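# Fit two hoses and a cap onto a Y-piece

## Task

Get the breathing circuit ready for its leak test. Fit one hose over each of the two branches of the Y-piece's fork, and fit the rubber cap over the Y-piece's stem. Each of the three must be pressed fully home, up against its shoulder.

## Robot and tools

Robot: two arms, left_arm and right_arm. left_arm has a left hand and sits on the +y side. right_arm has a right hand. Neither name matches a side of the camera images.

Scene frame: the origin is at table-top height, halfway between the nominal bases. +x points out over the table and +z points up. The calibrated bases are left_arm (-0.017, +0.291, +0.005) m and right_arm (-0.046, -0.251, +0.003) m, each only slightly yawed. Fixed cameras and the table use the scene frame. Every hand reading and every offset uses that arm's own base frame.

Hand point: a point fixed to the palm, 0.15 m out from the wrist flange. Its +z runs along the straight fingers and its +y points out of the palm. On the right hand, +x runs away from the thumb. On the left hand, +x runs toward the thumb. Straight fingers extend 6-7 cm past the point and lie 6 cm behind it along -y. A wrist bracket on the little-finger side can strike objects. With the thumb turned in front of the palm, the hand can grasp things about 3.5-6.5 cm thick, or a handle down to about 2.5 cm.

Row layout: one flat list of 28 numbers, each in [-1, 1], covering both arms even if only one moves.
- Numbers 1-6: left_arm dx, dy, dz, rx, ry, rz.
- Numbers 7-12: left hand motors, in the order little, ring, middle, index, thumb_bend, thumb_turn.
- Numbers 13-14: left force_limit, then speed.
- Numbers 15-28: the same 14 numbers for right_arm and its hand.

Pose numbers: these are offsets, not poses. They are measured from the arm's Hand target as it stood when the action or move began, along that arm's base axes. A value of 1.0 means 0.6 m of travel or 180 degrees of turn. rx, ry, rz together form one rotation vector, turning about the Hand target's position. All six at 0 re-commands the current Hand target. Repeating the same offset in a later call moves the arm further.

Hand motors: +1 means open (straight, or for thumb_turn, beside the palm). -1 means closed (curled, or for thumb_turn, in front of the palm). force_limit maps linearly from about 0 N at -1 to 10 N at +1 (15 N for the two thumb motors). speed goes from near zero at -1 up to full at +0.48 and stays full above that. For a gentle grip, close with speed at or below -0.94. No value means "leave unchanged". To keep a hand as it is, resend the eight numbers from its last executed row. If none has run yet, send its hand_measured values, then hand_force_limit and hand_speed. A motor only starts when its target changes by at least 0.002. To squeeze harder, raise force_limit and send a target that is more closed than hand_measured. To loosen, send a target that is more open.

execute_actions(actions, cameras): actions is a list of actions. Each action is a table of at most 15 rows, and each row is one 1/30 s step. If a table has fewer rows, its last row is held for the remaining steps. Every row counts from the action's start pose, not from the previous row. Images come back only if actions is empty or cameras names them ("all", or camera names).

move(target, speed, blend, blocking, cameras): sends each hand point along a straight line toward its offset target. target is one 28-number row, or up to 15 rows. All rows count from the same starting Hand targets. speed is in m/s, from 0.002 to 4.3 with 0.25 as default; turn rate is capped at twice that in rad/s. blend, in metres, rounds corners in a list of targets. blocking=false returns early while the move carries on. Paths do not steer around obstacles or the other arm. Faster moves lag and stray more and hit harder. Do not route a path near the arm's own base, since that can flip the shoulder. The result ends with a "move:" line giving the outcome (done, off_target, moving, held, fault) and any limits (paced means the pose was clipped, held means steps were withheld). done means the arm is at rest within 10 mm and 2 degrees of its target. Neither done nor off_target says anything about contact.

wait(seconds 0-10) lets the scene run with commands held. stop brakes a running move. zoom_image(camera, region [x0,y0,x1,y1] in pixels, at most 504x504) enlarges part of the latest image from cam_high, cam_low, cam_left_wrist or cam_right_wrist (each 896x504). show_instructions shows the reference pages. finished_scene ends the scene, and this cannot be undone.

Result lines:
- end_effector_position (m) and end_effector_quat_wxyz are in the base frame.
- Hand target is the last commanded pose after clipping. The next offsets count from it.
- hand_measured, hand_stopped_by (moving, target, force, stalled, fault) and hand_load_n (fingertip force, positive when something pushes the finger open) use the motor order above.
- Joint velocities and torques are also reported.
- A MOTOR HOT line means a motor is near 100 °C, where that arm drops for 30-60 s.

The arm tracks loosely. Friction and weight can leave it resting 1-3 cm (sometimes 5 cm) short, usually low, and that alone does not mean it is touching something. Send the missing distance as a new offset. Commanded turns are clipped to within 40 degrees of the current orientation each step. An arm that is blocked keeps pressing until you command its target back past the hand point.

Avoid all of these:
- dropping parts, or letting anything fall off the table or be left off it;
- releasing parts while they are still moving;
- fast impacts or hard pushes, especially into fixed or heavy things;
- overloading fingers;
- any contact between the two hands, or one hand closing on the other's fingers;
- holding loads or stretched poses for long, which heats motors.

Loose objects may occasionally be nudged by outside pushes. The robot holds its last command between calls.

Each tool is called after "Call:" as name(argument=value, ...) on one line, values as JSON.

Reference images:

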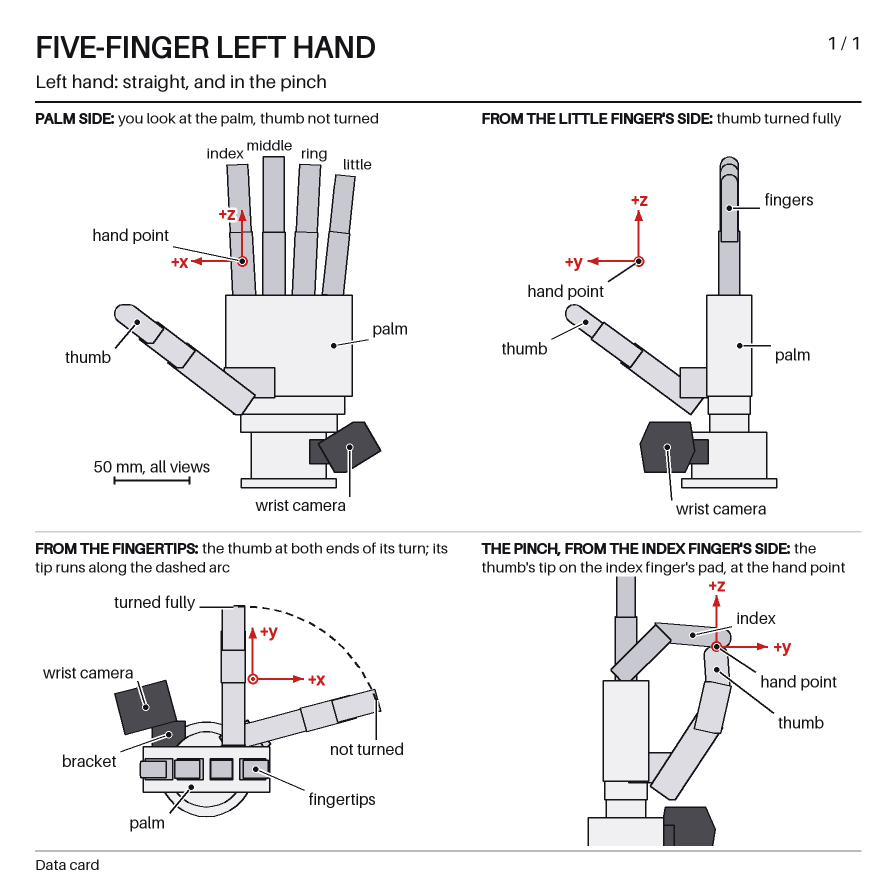

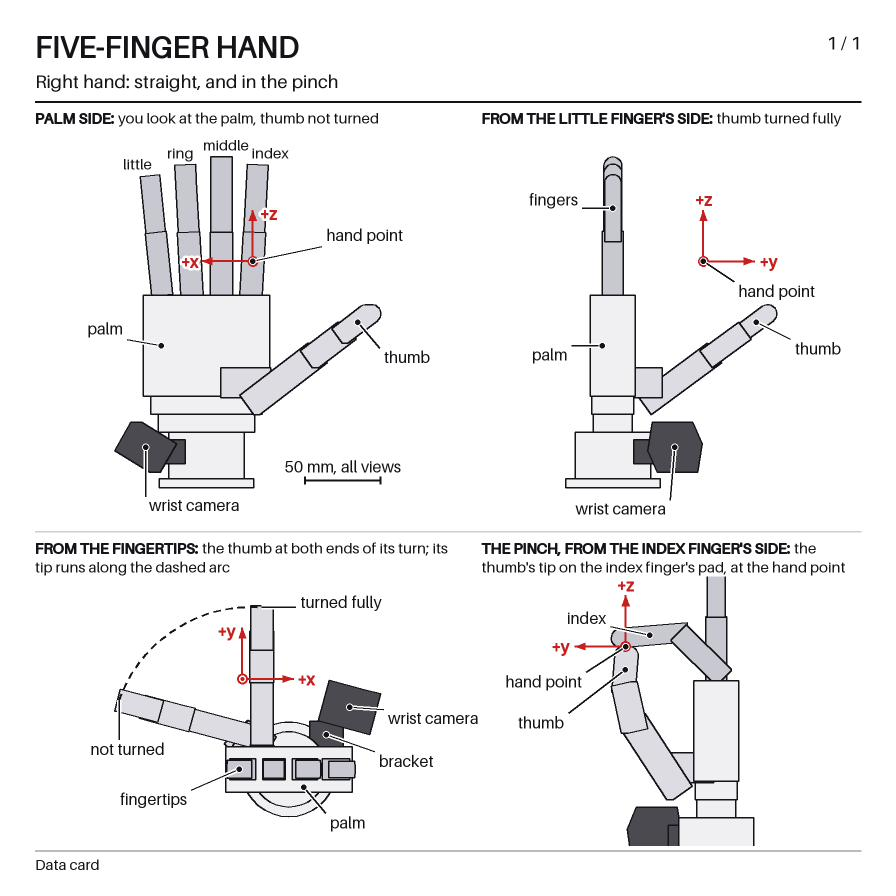

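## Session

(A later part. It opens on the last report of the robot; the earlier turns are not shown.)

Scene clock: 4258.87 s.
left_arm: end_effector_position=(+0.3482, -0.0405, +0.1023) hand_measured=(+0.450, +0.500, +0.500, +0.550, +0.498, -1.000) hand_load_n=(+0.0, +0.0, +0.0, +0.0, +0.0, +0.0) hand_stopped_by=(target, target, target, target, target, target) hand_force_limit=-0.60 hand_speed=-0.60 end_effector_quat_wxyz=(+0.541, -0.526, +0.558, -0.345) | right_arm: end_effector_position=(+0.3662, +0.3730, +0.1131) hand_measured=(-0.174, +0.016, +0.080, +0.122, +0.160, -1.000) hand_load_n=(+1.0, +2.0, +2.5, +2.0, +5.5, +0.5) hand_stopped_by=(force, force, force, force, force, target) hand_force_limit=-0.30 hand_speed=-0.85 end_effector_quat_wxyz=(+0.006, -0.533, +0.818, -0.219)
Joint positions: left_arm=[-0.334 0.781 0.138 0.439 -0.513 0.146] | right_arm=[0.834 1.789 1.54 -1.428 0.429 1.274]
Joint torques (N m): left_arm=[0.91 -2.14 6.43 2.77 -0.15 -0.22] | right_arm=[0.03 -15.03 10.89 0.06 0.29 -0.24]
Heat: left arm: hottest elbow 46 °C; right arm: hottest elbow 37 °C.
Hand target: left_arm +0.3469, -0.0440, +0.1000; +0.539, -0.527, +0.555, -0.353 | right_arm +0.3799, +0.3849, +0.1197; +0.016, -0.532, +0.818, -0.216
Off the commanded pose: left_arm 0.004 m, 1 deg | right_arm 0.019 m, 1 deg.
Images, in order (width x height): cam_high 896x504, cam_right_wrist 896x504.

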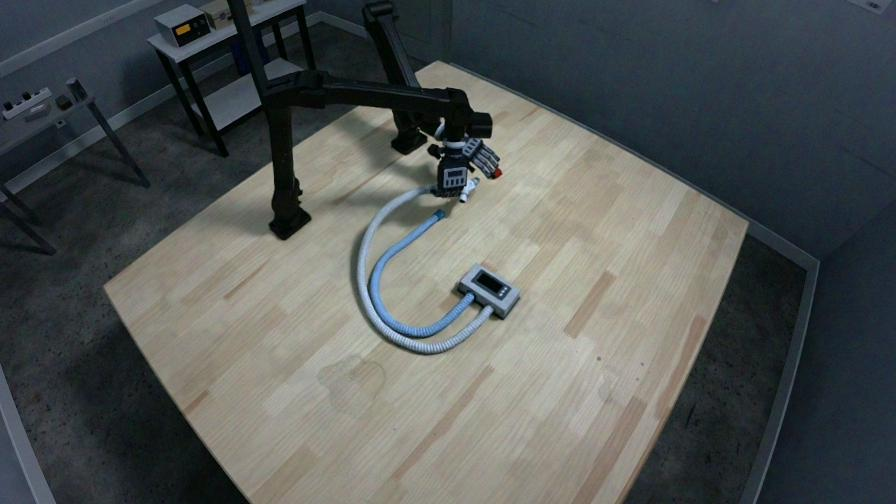

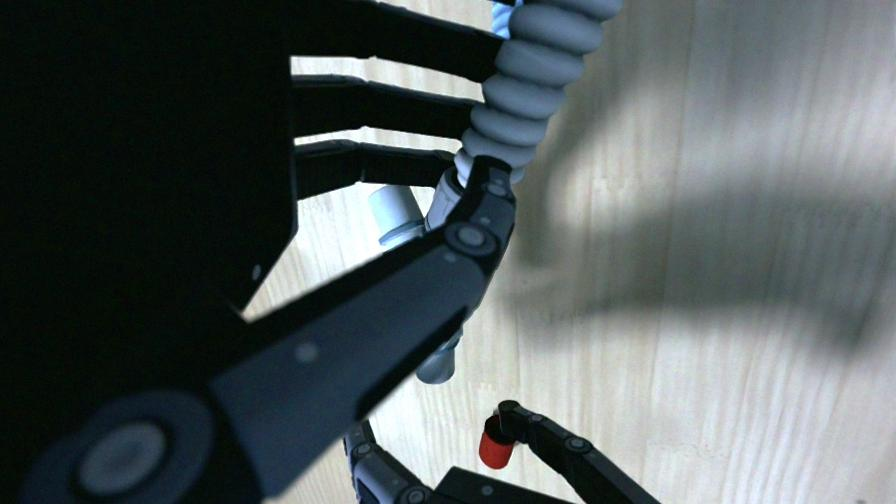

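Call:
move(target=[0.03, -0.005, -0.0133, 0, 0, 0, 0.45, 0.5, 0.5, 0.55, 0.5, -1, -0.6, -0.6, 0, 0, 0, 0, 0, 0, -0.45, -0.45, -0.45, -0.45, -0.25, -1, -0.3, -0.85], speed=0.08, cameras=["cam_left_wrist", "cam_low", "cam_right_wrist"])

Call:
zoom_image(camera="cam_left_wrist", region=[340, 140, 560, 300])

Call:
zoom_image(camera="cam_low", region=[500, 170, 660, 290])

Call:
zoom_image(camera="cam_right_wrist", region=[300, 300, 600, 504])

Scene clock: 4293.40 s.
left_arm: end_effector_position=(+0.3578, -0.0459, +0.0833) hand_measured=(+0.450, +0.500, +0.500, +0.550, +0.498, -1.000) hand_load_n=(+0.0, +0.0, +0.0, +0.0, +0.0, +0.0) hand_stopped_by=(target, target, target, target, target, target) hand_force_limit=-0.60 hand_speed=-0.60 end_effector_quat_wxyz=(+0.535, -0.525, +0.567, -0.342) | right_arm: end_effector_position=(+0.3662, +0.3730, +0.1131) hand_measured=(-0.174, +0.016, +0.080, +0.122, +0.160, -1.000) hand_load_n=(+1.0, +2.5, +2.5, +2.0, +5.5, +0.5) hand_stopped_by=(force, force, force, force, force, target) hand_force_limit=-0.30 hand_speed=-0.85 end_effector_quat_wxyz=(+0.006, -0.533, +0.818, -0.219)
Joint positions: left_arm=[-0.334 0.936 0.138 0.574 -0.502 0.146] | right_arm=[0.834 1.789 1.54 -1.428 0.429 1.274]
Joint torques (N m): left_arm=[2.61 -3.31 7.2 2.96 0.05 -0.25] | right_arm=[0.09 -16.21 10.69 0.1 0.31 -0.29]
Heat: left arm: hottest elbow 45 °C; right arm: hottest elbow 37 °C.
Hand target: left_arm +0.3649, -0.0471, +0.0920; +0.538, -0.527, +0.555, -0.353 | right_arm +0.3799, +0.3849, +0.1197; +0.016, -0.532, +0.818, -0.216
Off the commanded pose: left_arm 0.011 m, 2 deg | right_arm 0.019 m, 1 deg.
move: off_target (left_arm, right_arm)
Images, in order (width x height): cam_low 896x504, cam_left_wrist 896x504, cam_right_wrist 896x504.

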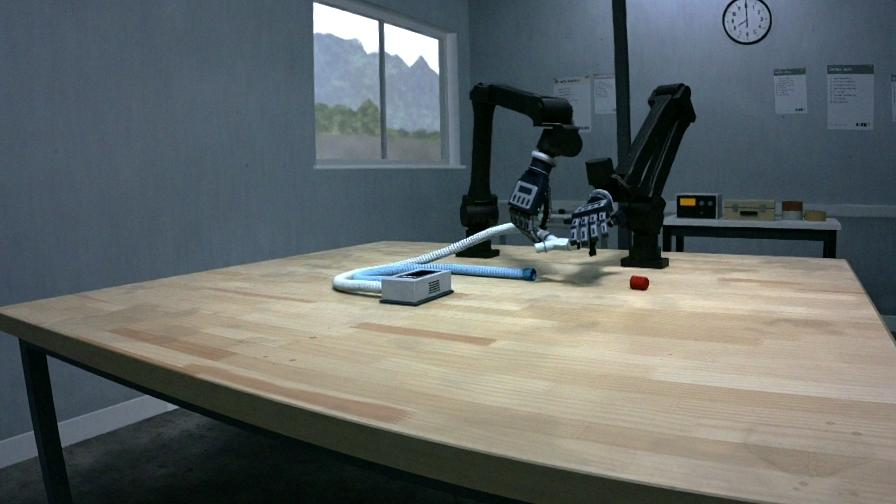

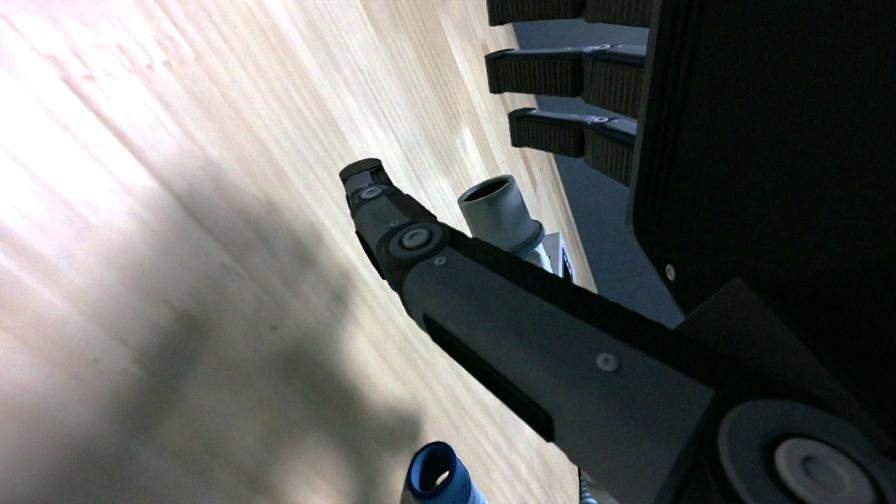

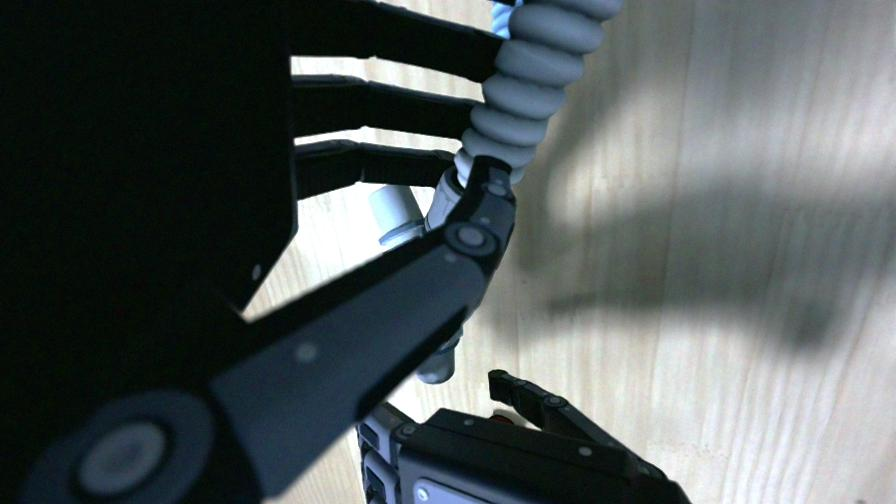

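Scaled by 2.291 from the camera's 896x504 image, which has a finer 1280x720 frame.

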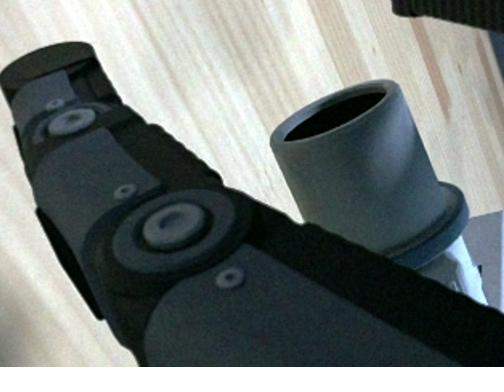

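Scaled by 3.150 from the camera's 896x504 image, which has a finer 1280x720 frame.

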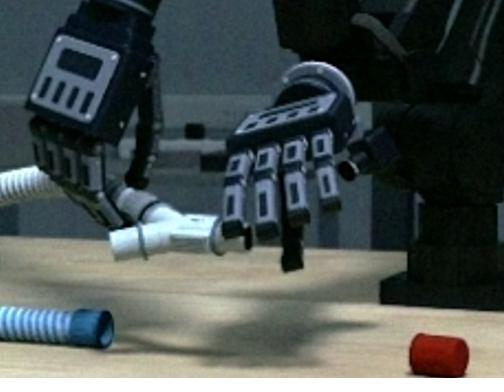

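Scaled by 1.680 from the camera's 896x504 image, which has a finer 1280x720 frame.

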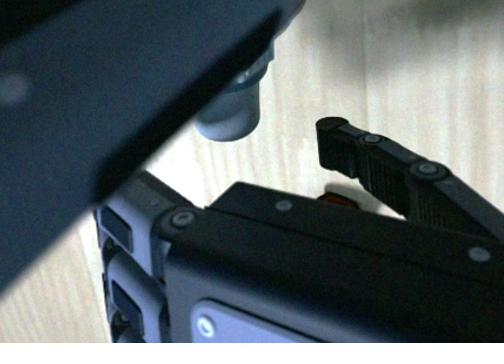

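Call:
move(target=[0.027, 0.002, 0.0183, 0, 0, 0, 0.45, 0.5, 0.5, 0.55, 0.5, -1, -0.6, -0.6, 0, 0, 0, 0, 0, 0, -0.45, -0.45, -0.45, -0.45, -0.25, -1, -0.3, -0.85], speed=0.08, cameras=["cam_left_wrist", "cam_low"])

Call:
zoom_image(camera="cam_left_wrist", region=[340, 100, 600, 300])

Call:
zoom_image(camera="cam_low", region=[500, 170, 660, 290])

Scene clock: 4310.13 s.
left_arm: end_effector_position=(+0.3585, -0.0423, +0.0798) hand_measured=(+0.450, +0.500, +0.500, +0.550, +0.498, -1.000) hand_load_n=(+0.0, +0.0, +0.0, +0.0, +0.0, +0.0) hand_stopped_by=(target, target, target, target, target, target) hand_force_limit=-0.60 hand_speed=-0.60 end_effector_quat_wxyz=(+0.531, -0.527, +0.570, -0.340) | right_arm: end_effector_position=(+0.3662, +0.3730, +0.1131) hand_measured=(-0.174, +0.016, +0.080, +0.122, +0.160, -1.000) hand_load_n=(+1.0, +2.5, +2.5, +2.0, +5.5, +0.5) hand_stopped_by=(force, force, force, force, force, target) hand_force_limit=-0.30 hand_speed=-0.85 end_effector_quat_wxyz=(+0.006, -0.533, +0.818, -0.219)
Joint positions: left_arm=[-0.31 0.944 0.138 0.573 -0.475 0.146] | right_arm=[0.834 1.789 1.54 -1.428 0.429 1.274]
Joint torques (N m): left_arm=[3.37 -2.55 10.59 1.57 0.06 -0.13] | right_arm=[0.09 -15.44 10.89 0.03 0.32 -0.25]
Heat: left arm: hottest elbow 45 °C; right arm: hottest elbow 37 °C.
Hand target: left_arm +0.3811, -0.0458, +0.1031; +0.539, -0.527, +0.554, -0.353 | right_arm +0.3799, +0.3849, +0.1197; +0.016, -0.532, +0.818, -0.216
Off the commanded pose: left_arm 0.033 m, 2 deg | right_arm 0.019 m, 1 deg.
move: off_target (left_arm, right_arm)
Images, in order (width x height): cam_low 896x504, cam_left_wrist 896x504.

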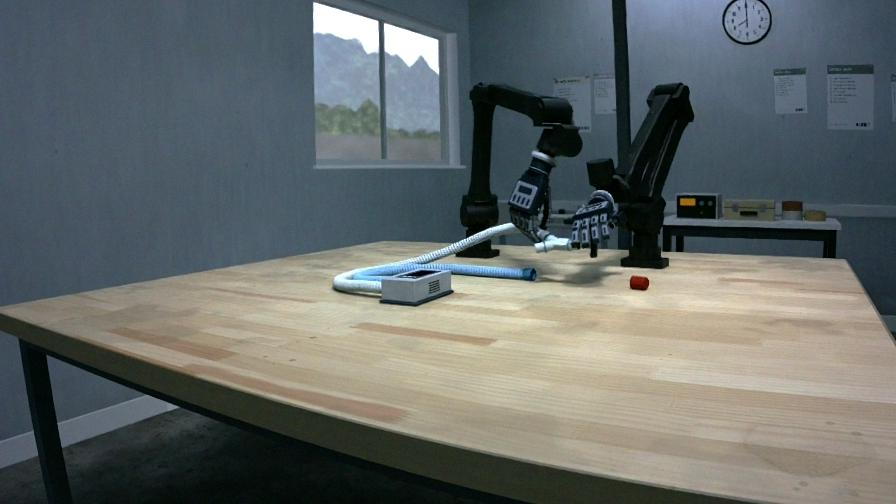

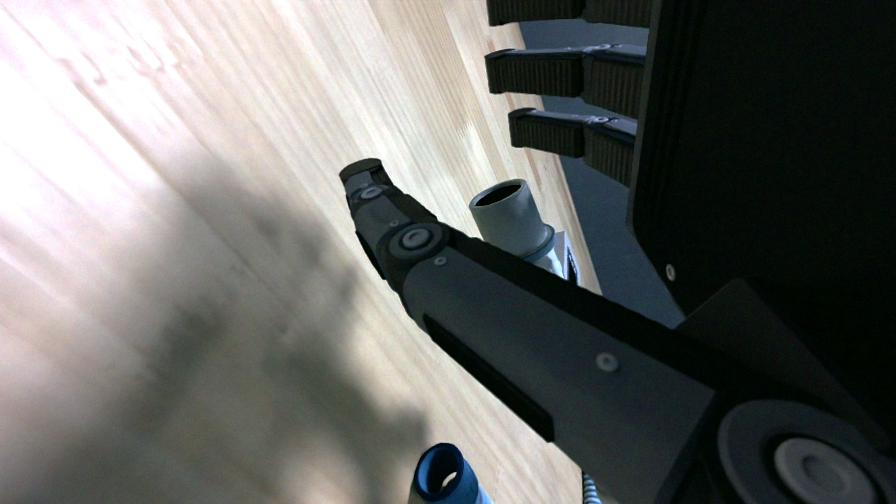

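Scaled by 1.938 from the camera's 896x504 image, which has a finer 1280x720 frame.

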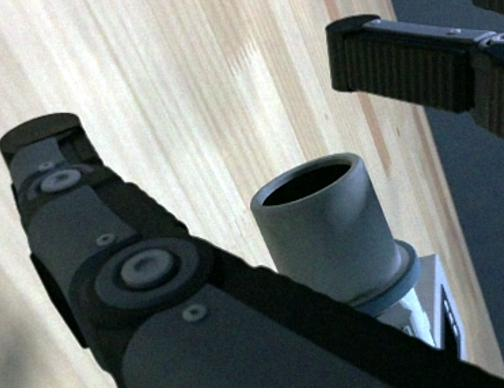

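Scaled by 3.150 from the camera's 896x504 image, which has a finer 1280x720 frame.

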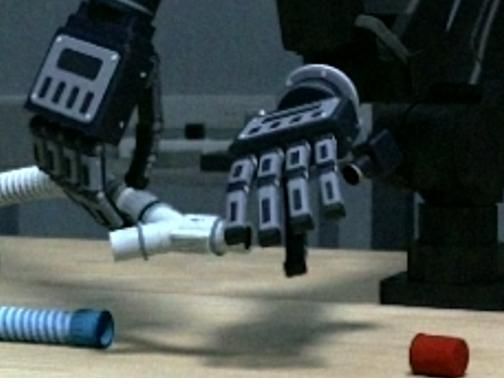

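Call:
move(target=[0.008, -0.002, 0.03, 0, 0, 0, 0.45, 0.5, 0.5, 0.55, 0.5, -1, -0.6, -0.6, 0, 0, 0, 0, 0, 0, -0.45, -0.45, -0.45, -0.45, -0.25, -1, -0.3, -0.85], speed=0.08)

Scene clock: 4314.83 s.
left_arm: end_effector_position=(+0.3631, -0.0436, +0.0916) hand_measured=(+0.450, +0.500, +0.500, +0.550, +0.498, -1.000) hand_load_n=(+0.0, +0.0, +0.0, +0.0, +0.0, +0.0) hand_stopped_by=(target, target, target, target, target, target) hand_force_limit=-0.60 hand_speed=-0.60 end_effector_quat_wxyz=(+0.528, -0.528, +0.574, -0.336) | right_arm: end_effector_position=(+0.3662, +0.3730, +0.1131) hand_measured=(-0.174, +0.016, +0.080, +0.122, +0.160, -1.000) hand_load_n=(+1.0, +2.0, +2.5, +2.0, +5.5, +0.5) hand_stopped_by=(force, force, force, force, force, target) hand_force_limit=-0.30 hand_speed=-0.85 end_effector_quat_wxyz=(+0.006, -0.533, +0.818, -0.219)
Joint positions: left_arm=[-0.309 0.9 0.175 0.479 -0.474 0.146] | right_arm=[0.834 1.789 1.54 -1.428 0.429 1.274]
Joint torques (N m): left_arm=[3.08 -3.9 11.18 1.69 0.03 -0.13] | right_arm=[0.15 -15.62 10.82 0.1 0.35 -0.23]
Heat: left arm: hottest elbow 45 °C; right arm: hottest elbow 37 °C.
Hand target: left_arm +0.3859, -0.0470, +0.1211; +0.539, -0.527, +0.554, -0.353 | right_arm +0.3799, +0.3849, +0.1197; +0.016, -0.532, +0.818, -0.216
Off the commanded pose: left_arm 0.037 m, 3 deg | right_arm 0.019 m, 1 deg.
move: off_target (left_arm, right_arm)

Call:
move(target=[0.0183, -0.002, 0.003, 0, 0, 0, 0.45, 0.5, 0.5, 0.55, 0.5, -1, -0.6, -0.6, 0, 0, 0, 0, 0, 0, -0.45, -0.45, -0.45, -0.45, -0.25, -1, -0.3, -0.85], speed=0.08, cameras=["cam_left_wrist"])

Call:
zoom_image(camera="cam_left_wrist", region=[340, 100, 600, 300])

Scene clock: 4321.87 s.
left_arm: end_effector_position=(+0.3706, -0.0443, +0.0918) hand_measured=(+0.450, +0.500, +0.500, +0.550, +0.498, -1.000) hand_load_n=(+0.0, +0.0, +0.0, +0.0, +0.0, +0.0) hand_stopped_by=(target, target, target, target, target, target) hand_force_limit=-0.60 hand_speed=-0.60 end_effector_quat_wxyz=(+0.525, -0.530, +0.577, -0.332) | right_arm: end_effector_position=(+0.3662, +0.3730, +0.1131) hand_measured=(-0.174, +0.016, +0.080, +0.122, +0.160, -1.000) hand_load_n=(+1.0, +2.5, +2.5, +2.0, +5.5, +0.5) hand_stopped_by=(force, force, force, force, force, target) hand_force_limit=-0.30 hand_speed=-0.85 end_effector_quat_wxyz=(+0.006, -0.533, +0.818, -0.219)
Joint positions: left_arm=[-0.3 0.933 0.199 0.475 -0.465 0.146] | right_arm=[0.834 1.789 1.54 -1.428 0.429 1.274]
Joint torques (N m): left_arm=[3.25 -3.19 11.07 2.39 0.04 -0.1] | right_arm=[-0.56 -16.03 10.97 0.12 0.36 -0.29]
Heat: left arm: hottest elbow 47 °C; right arm: hottest elbow 38 °C.
Hand target: left_arm +0.3968, -0.0482, +0.1228; +0.539, -0.527, +0.555, -0.353 | right_arm +0.3799, +0.3849, +0.1197; +0.016, -0.532, +0.818, -0.216
Off the commanded pose: left_arm 0.041 m, 4 deg | right_arm 0.019 m, 1 deg.
move: off_target (left_arm, right_arm)
Images, in order (width x height): cam_left_wrist 896x504.

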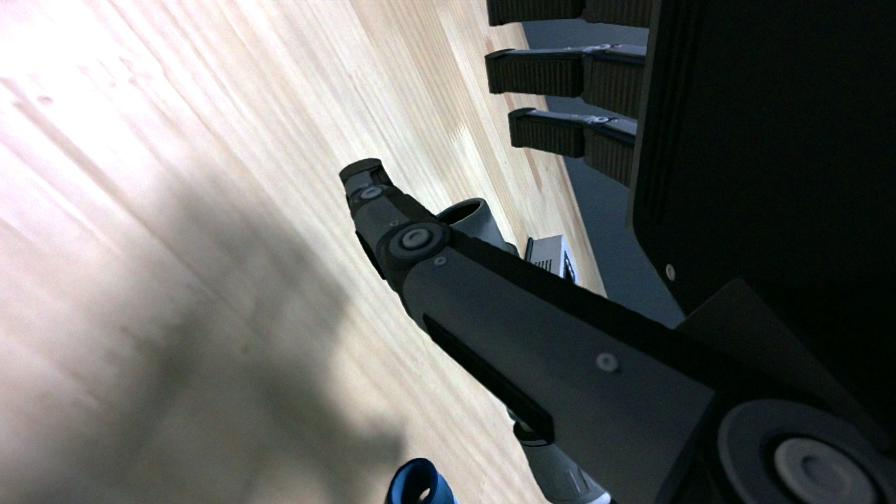

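Scaled by 1.938 from the camera's 896x504 image, which has a finer 1280x720 frame.

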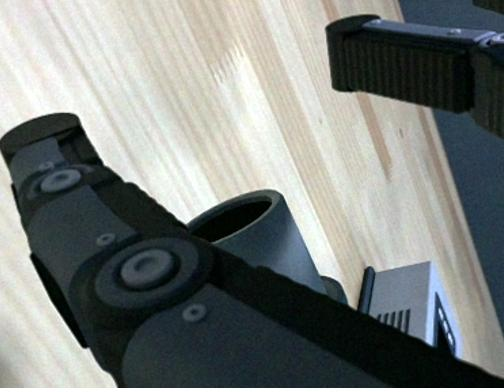

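Call:
move(target=[0.003, -0.037, -0.013, 0, 0, 0, 0.45, 0.5, 0.5, 0.55, 0.5, -1, -0.6, -0.6, 0, 0, 0, 0, 0, 0, -0.45, -0.45, -0.45, -0.45, -0.25, -1, -0.3, -0.85], speed=0.06, cameras=["cam_left_wrist", "cam_low", "cam_right_wrist"])

Call:
zoom_image(camera="cam_left_wrist", region=[340, 100, 600, 300])

Call:
zoom_image(camera="cam_low", region=[500, 170, 660, 290])

Call:
zoom_image(camera="cam_right_wrist", region=[300, 300, 600, 504])

Scene clock: 4337.93 s.
left_arm: end_effector_position=(+0.3730, -0.0568, +0.0844) hand_measured=(+0.450, +0.500, +0.500, +0.550, +0.498, -1.000) hand_load_n=(+0.0, +0.0, +0.0, +0.0, +0.0, +0.0) hand_stopped_by=(target, target, target, target, target, target) hand_force_limit=-0.60 hand_speed=-0.60 end_effector_quat_wxyz=(+0.529, -0.530, +0.579, -0.322) | right_arm: end_effector_position=(+0.3662, +0.3730, +0.1131) hand_measured=(-0.174, +0.016, +0.080, +0.122, +0.160, -1.000) hand_load_n=(+1.0, +2.5, +2.5, +2.0, +5.5, +1.0) hand_stopped_by=(force, force, force, force, force, target) hand_force_limit=-0.30 hand_speed=-0.85 end_effector_quat_wxyz=(+0.006, -0.533, +0.818, -0.219)
Joint positions: left_arm=[-0.368 1.003 0.21 0.518 -0.546 0.138] | right_arm=[0.834 1.789 1.54 -1.428 0.429 1.274]
Joint torques (N m): left_arm=[1.26 -3.6 10.66 2.89 -0.17 -0.28] | right_arm=[-0.09 -15.33 10.85 0.06 0.36 -0.24]
Heat: left arm: hottest elbow 49 °C; right arm: hottest elbow 38 °C.
Hand target: left_arm +0.3987, -0.0703, +0.1150; +0.539, -0.527, +0.554, -0.353 | right_arm +0.3799, +0.3849, +0.1197; +0.016, -0.532, +0.818, -0.216
Off the commanded pose: left_arm 0.042 m, 5 deg | right_arm 0.019 m, 1 deg.
move: off_target (left_arm, right_arm)
Images, in order (width x height): cam_low 896x504, cam_left_wrist 896x504, cam_right_wrist 896x504.

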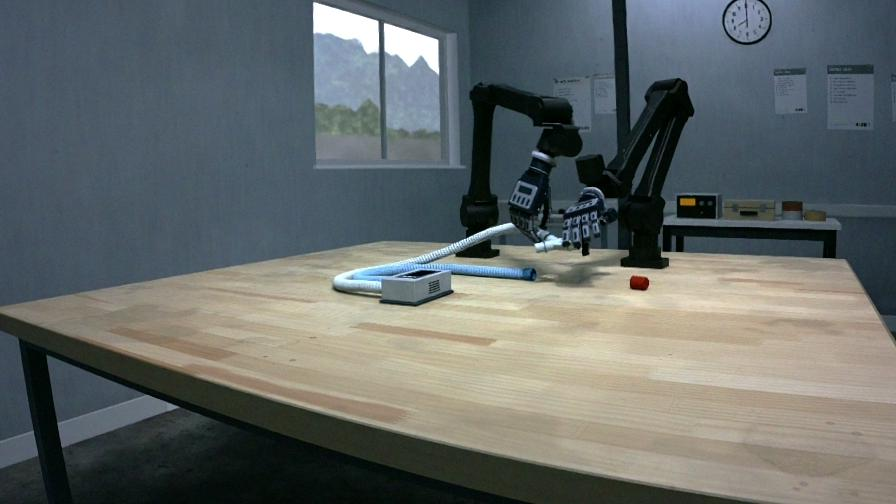

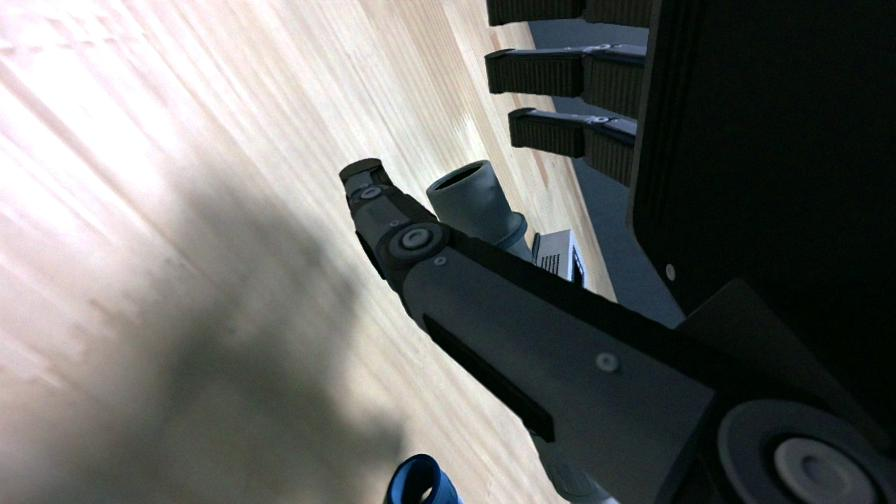

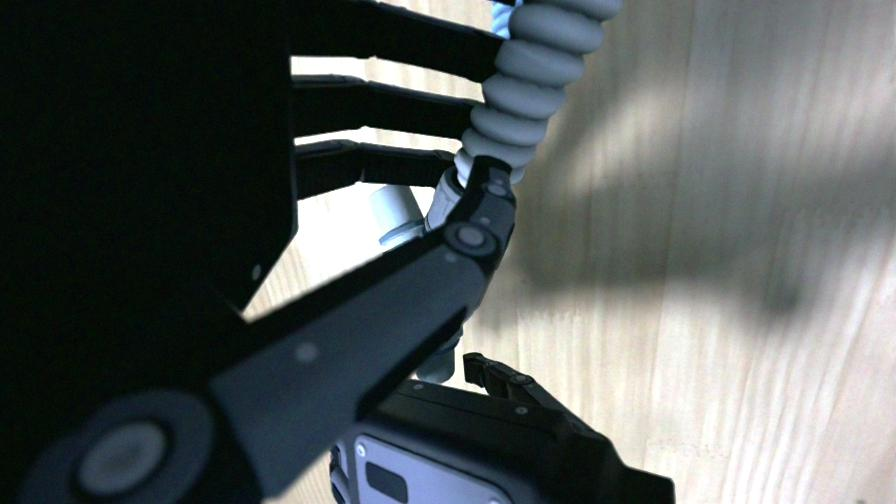

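Scaled by 1.938 from the camera's 896x504 image, which has a finer 1280x720 frame.

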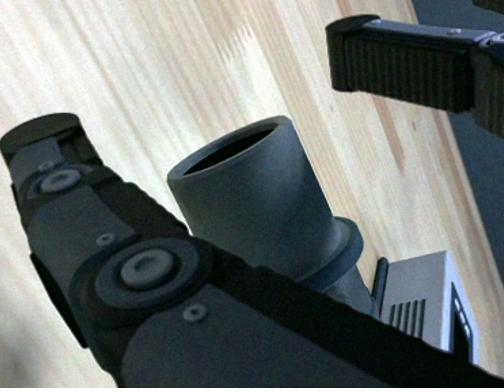

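Scaled by 3.150 from the camera's 896x504 image, which has a finer 1280x720 frame.

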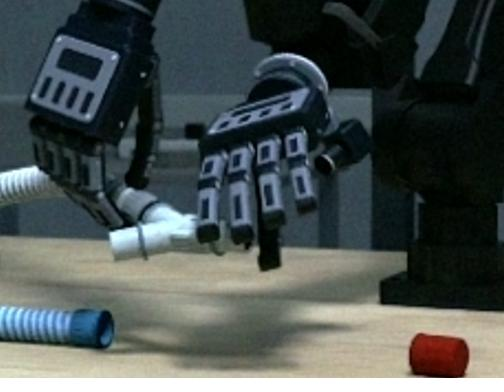

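Scaled by 1.680 from the camera's 896x504 image, which has a finer 1280x720 frame.

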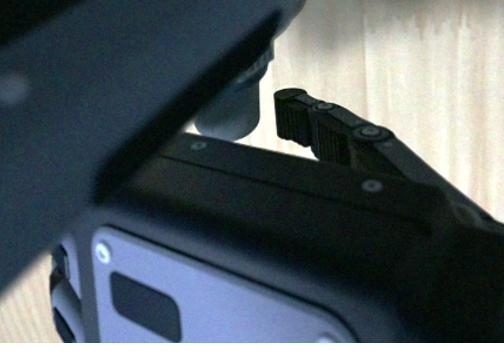

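Call:
move(target=[0.0, -0.016, 0.008, 0, 0, 0, 0.45, 0.5, 0.5, 0.55, 0.5, -1, -0.6, -0.6, 0, 0, 0, 0, 0, 0, -0.45, -0.45, -0.45, -0.45, -0.25, -1, -0.3, -0.85], speed=0.06, cameras=["cam_left_wrist", "cam_low"])

Call:
zoom_image(camera="cam_left_wrist", region=[340, 100, 600, 300])

Scene clock: 4352.47 s.
left_arm: end_effector_position=(+0.3767, -0.0665, +0.0936) hand_measured=(+0.450, +0.500, +0.500, +0.550, +0.498, -1.000) hand_load_n=(+0.0, +0.0, -0.5, +0.0, +0.0, +0.0) hand_stopped_by=(target, target, target, target, target, target) hand_force_limit=-0.60 hand_speed=-0.60 end_effector_quat_wxyz=(+0.534, -0.528, +0.573, -0.329) | right_arm: end_effector_position=(+0.3662, +0.3730, +0.1131) hand_measured=(-0.174, +0.016, +0.080, +0.122, +0.160, -1.000) hand_load_n=(+1.0, +2.0, +3.0, +2.0, +5.0, +0.5) hand_stopped_by=(force, force, force, force, force, target) hand_force_limit=-0.30 hand_speed=-0.85 end_effector_quat_wxyz=(+0.006, -0.533, +0.818, -0.219)
Joint positions: left_arm=[-0.405 1.003 0.227 0.518 -0.582 0.13] | right_arm=[0.834 1.789 1.54 -1.428 0.429 1.274]
Joint torques (N m): left_arm=[1.2 -4.72 10.89 1.78 -0.23 -0.25] | right_arm=[0.56 -15.85 10.84 0.02 0.34 -0.25]
Heat: left arm: hottest elbow 51 °C; right arm: hottest elbow 38 °C.
Hand target: left_arm +0.3986, -0.0800, +0.1198; +0.539, -0.527, +0.555, -0.353 | right_arm +0.3799, +0.3849, +0.1197; +0.016, -0.532, +0.818, -0.216
Off the commanded pose: left_arm 0.037 m, 3 deg | right_arm 0.019 m, 1 deg.
move: off_target (left_arm, right_arm)
Images, in order (width x height): cam_low 896x504, cam_left_wrist 896x504.

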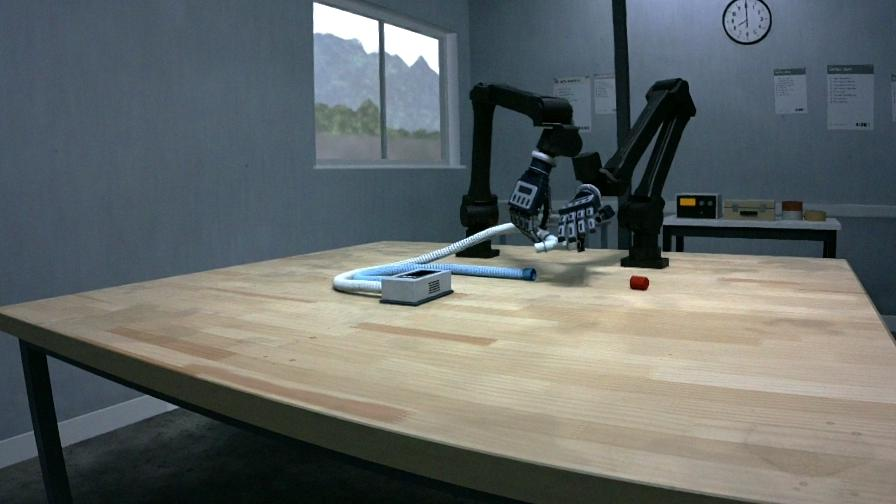

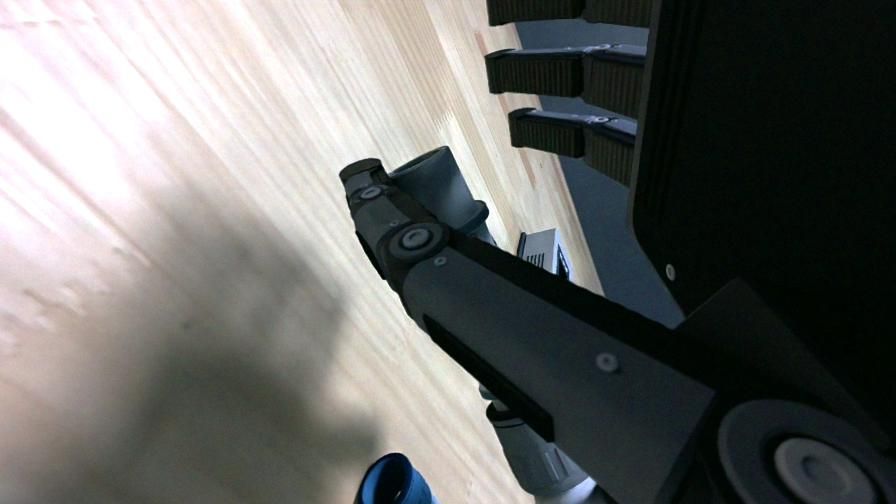

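Scaled by 1.938 from the camera's 896x504 image, which has a finer 1280x720 frame.

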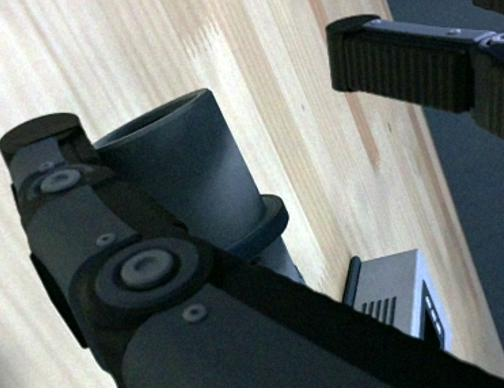

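Call:
move(target=[-0.004, 0.0, -0.012, 0, 0, 0, 0.45, 0.5, 0.5, 0.55, 0.5, -1, -0.6, -0.6, 0, 0, 0, 0, 0, 0, -0.45, -0.45, -0.45, -0.45, -0.25, -1, -0.3, -0.85], speed=0.06, cameras=["cam_left_wrist", "cam_low"])

Call:
zoom_image(camera="cam_left_wrist", region=[340, 100, 600, 300])

Scene clock: 4362.63 s.
left_arm: end_effector_position=(+0.3774, -0.0677, +0.0892) hand_measured=(+0.450, +0.500, +0.500, +0.550, +0.498, -1.000) hand_load_n=(+0.0, +0.0, +0.0, -0.5, +0.0, +0.0) hand_stopped_by=(target, target, target, target, target, target) hand_force_limit=-0.60 hand_speed=-0.60 end_effector_quat_wxyz=(+0.533, -0.528, +0.575, -0.327) | right_arm: end_effector_position=(+0.3662, +0.3730, +0.1131) hand_measured=(-0.174, +0.016, +0.080, +0.122, +0.160, -1.000) hand_load_n=(+1.0, +2.0, +2.5, +2.0, +5.5, +0.5) hand_stopped_by=(force, force, force, force, force, target) hand_force_limit=-0.30 hand_speed=-0.85 end_effector_quat_wxyz=(+0.006, -0.533, +0.818, -0.219)
Joint positions: left_arm=[-0.408 1.026 0.227 0.533 -0.585 0.128] | right_arm=[0.834 1.789 1.54 -1.428 0.429 1.274]
Joint torques (N m): left_arm=[1.03 -4.31 9.62 2.71 -0.16 -0.24] | right_arm=[0.03 -15.62 10.61 -0.02 0.3 -0.23]
Heat: left arm: hottest elbow 52 °C; right arm: hottest elbow 38 °C.
Hand target: left_arm +0.3962, -0.0800, +0.1125; +0.539, -0.527, +0.555, -0.353 | right_arm +0.3799, +0.3849, +0.1197; +0.016, -0.532, +0.818, -0.216
Off the commanded pose: left_arm 0.032 m, 4 deg | right_arm 0.019 m, 1 deg.
move: off_target (left_arm, right_arm)
Images, in order (width x height): cam_low 896x504, cam_left_wrist 896x504.

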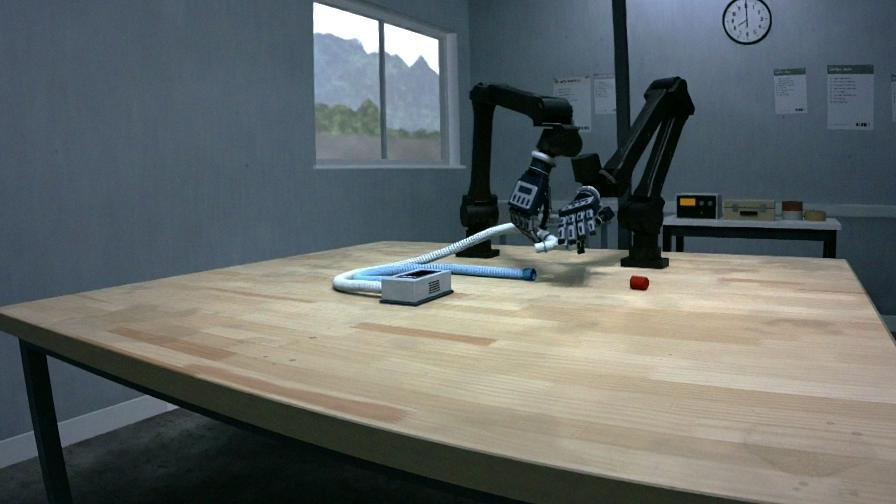

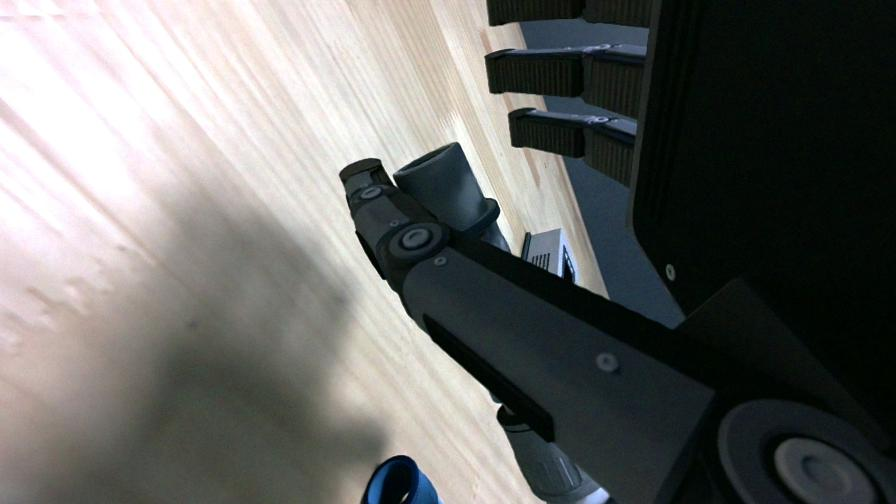

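Scaled by 1.938 from the camera's 896x504 image, which has a finer 1280x720 frame.

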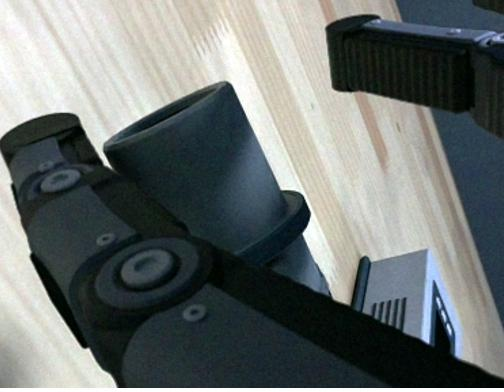

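Call:
move(target=[-0.002, -0.005, -0.012, 0, 0, 0, 0.45, 0.5, 0.5, 0.55, 0.5, -1, -0.6, -0.6, 0, 0, 0, 0, 0, 0, -0.45, -0.45, -0.45, -0.45, -0.25, -1, -0.3, -0.85], speed=0.06)

Scene clock: 4369.07 s.
left_arm: end_effector_position=(+0.3799, -0.0718, +0.0867) hand_measured=(+0.450, +0.500, +0.500, +0.550, +0.498, -1.000) hand_load_n=(+0.0, +0.0, +0.0, +0.0, +0.0, +0.0) hand_stopped_by=(target, target, target, target, target, target) hand_force_limit=-0.60 hand_speed=-0.60 end_effector_quat_wxyz=(+0.534, -0.528, +0.572, -0.330) | right_arm: end_effector_position=(+0.3662, +0.3730, +0.1131) hand_measured=(-0.174, +0.016, +0.080, +0.122, +0.160, -1.000) hand_load_n=(+1.0, +2.5, +2.5, +2.0, +5.5, +0.5) hand_stopped_by=(force, force, force, force, force, target) hand_force_limit=-0.30 hand_speed=-0.85 end_effector_quat_wxyz=(+0.006, -0.533, +0.818, -0.219)
Joint positions: left_arm=[-0.421 1.06 0.227 0.575 -0.598 0.125] | right_arm=[0.834 1.789 1.54 -1.428 0.429 1.274]
Joint torques (N m): left_arm=[1.03 -4.42 8.75 2.7 -0.17 -0.27] | right_arm=[0.09 -15.97 10.73 0.13 0.27 -0.26]
Heat: left arm: hottest elbow 52 °C; right arm: hottest elbow 38 °C.
Hand target: left_arm +0.3950, -0.0830, +0.1055; +0.539, -0.527, +0.554, -0.353 | right_arm +0.3799, +0.3849, +0.1197; +0.016, -0.532, +0.818, -0.216
Off the commanded pose: left_arm 0.026 m, 3 deg | right_arm 0.019 m, 1 deg.
move: off_target (left_arm, right_arm)

Call:
wait(seconds=0, cameras=["cam_left_wrist", "cam_low"])

Call:
zoom_image(camera="cam_left_wrist", region=[340, 100, 600, 300])

Call:
zoom_image(camera="cam_low", region=[500, 170, 660, 290])

Scene clock: 4373.13 s.
left_arm: end_effector_position=(+0.3799, -0.0718, +0.0865) hand_measured=(+0.450, +0.500, +0.500, +0.550, +0.498, -1.000) hand_load_n=(+0.0, +0.0, +0.0, +0.0, +0.0, +0.0) hand_stopped_by=(target, target, target, target, target, target) hand_force_limit=-0.60 hand_speed=-0.60 end_effector_quat_wxyz=(+0.534, -0.528, +0.572, -0.330) | right_arm: end_effector_position=(+0.3662, +0.3730, +0.1131) hand_measured=(-0.174, +0.016, +0.080, +0.122, +0.160, -1.000) hand_load_n=(+1.5, +2.0, +2.5, +2.0, +5.5, +0.5) hand_stopped_by=(force, force, force, force, force, target) hand_force_limit=-0.30 hand_speed=-0.85 end_effector_quat_wxyz=(+0.006, -0.533, +0.818, -0.219)
Joint positions: left_arm=[-0.421 1.06 0.227 0.575 -0.598 0.125] | right_arm=[0.834 1.789 1.54 -1.428 0.429 1.274]
Joint torques (N m): left_arm=[0.97 -4.37 8.7 2.93 -0.17 -0.22] | right_arm=[0.21 -15.56 10.74 0.13 0.3 -0.25]
Heat: left arm: hottest elbow 51 °C; right arm: hottest elbow 38 °C.
Hand target: left_arm +0.3950, -0.0830, +0.1053; +0.538, -0.527, +0.555, -0.353 | right_arm +0.3799, +0.3849, +0.1197; +0.016, -0.532, +0.818, -0.216
Off the commanded pose: left_arm 0.027 m, 3 deg | right_arm 0.019 m, 1 deg.
Images, in order (width x height): cam_low 896x504, cam_left_wrist 896x504.

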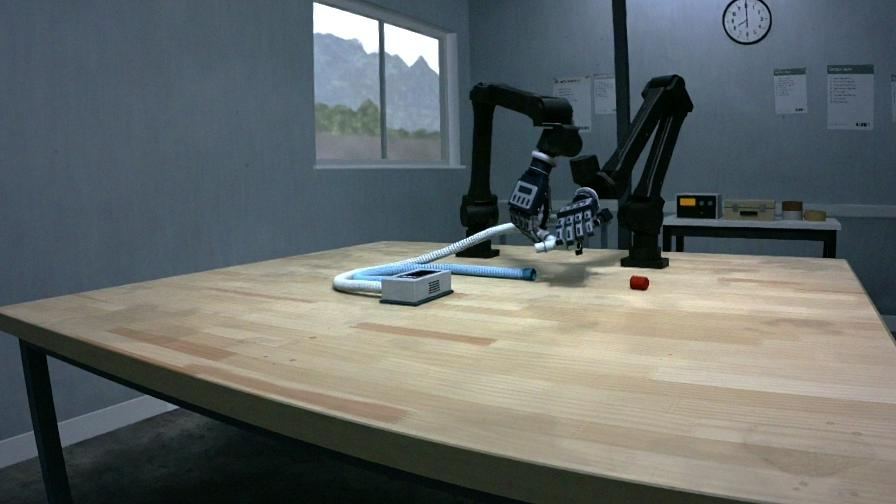

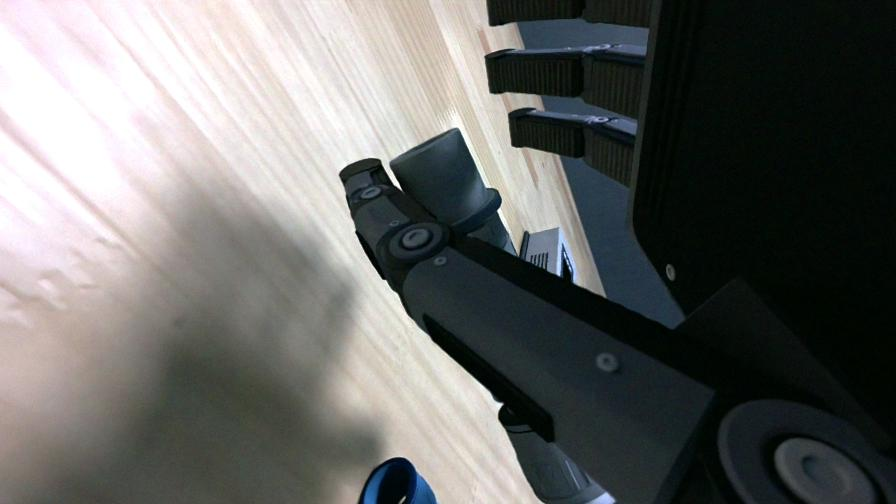

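Scaled by 1.938 from the camera's 896x504 image, which has a finer 1280x720 frame.

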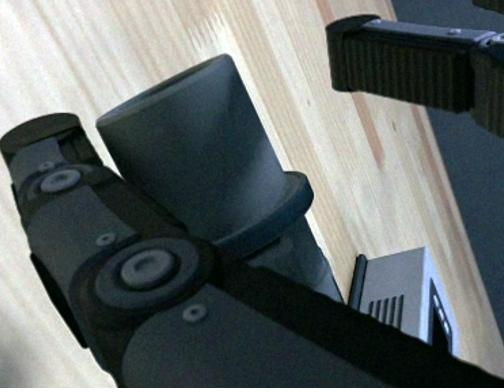

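Scaled by 3.150 from the camera's 896x504 image, which has a finer 1280x720 frame.

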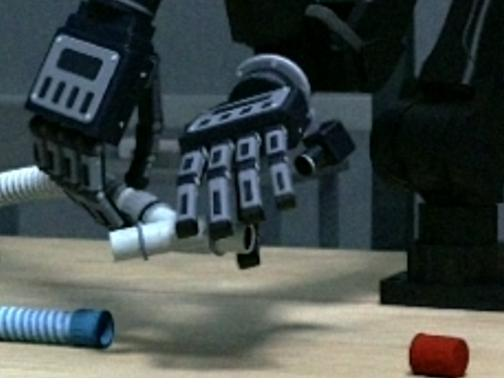

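Call:
move(target=[0.0, 0.022, 0.0, 0, 0, 0, 0.45, 0.5, 0.5, 0.55, 0.5, -1, -0.6, -0.6, 0, 0, 0, 0, 0, 0, -0.45, -0.45, -0.45, -0.45, -0.25, -1, -0.3, -0.85], speed=0.06)

Scene clock: 4380.77 s.
left_arm: end_effector_position=(+0.3829, -0.0685, +0.0866) hand_measured=(+0.450, +0.500, +0.500, +0.550, +0.498, -1.000) hand_load_n=(+0.0, +0.0, +0.0, +0.0, +0.0, +0.0) hand_stopped_by=(target, target, target, target, target, target) hand_force_limit=-0.60 hand_speed=-0.60 end_effector_quat_wxyz=(+0.529, -0.528, +0.573, -0.336) | right_arm: end_effector_position=(+0.3662, +0.3730, +0.1131) hand_measured=(-0.174, +0.016, +0.080, +0.122, +0.160, -1.000) hand_load_n=(+1.0, +2.5, +2.5, +2.0, +5.5, +0.5) hand_stopped_by=(force, force, force, force, force, target) hand_force_limit=-0.30 hand_speed=-0.85 end_effector_quat_wxyz=(+0.006, -0.533, +0.818, -0.219)
Joint positions: left_arm=[-0.389 1.06 0.227 0.578 -0.553 0.125] | right_arm=[0.834 1.789 1.54 -1.428 0.429 1.274]
Joint torques (N m): left_arm=[3.31 -5.66 7.97 2.66 0 -0.16] | right_arm=[0.21 -15.5 10.81 -0.06 0.32 -0.26]
Heat: left arm: hottest elbow 51 °C; right arm: hottest elbow 38 °C.
Hand target: left_arm +0.3950, -0.0698, +0.1054; +0.538, -0.527, +0.555, -0.353 | right_arm +0.3799, +0.3849, +0.1197; +0.016, -0.532, +0.818, -0.216
Off the commanded pose: left_arm 0.022 m, 3 deg | right_arm 0.019 m, 1 deg.
move: off_target (left_arm, right_arm)


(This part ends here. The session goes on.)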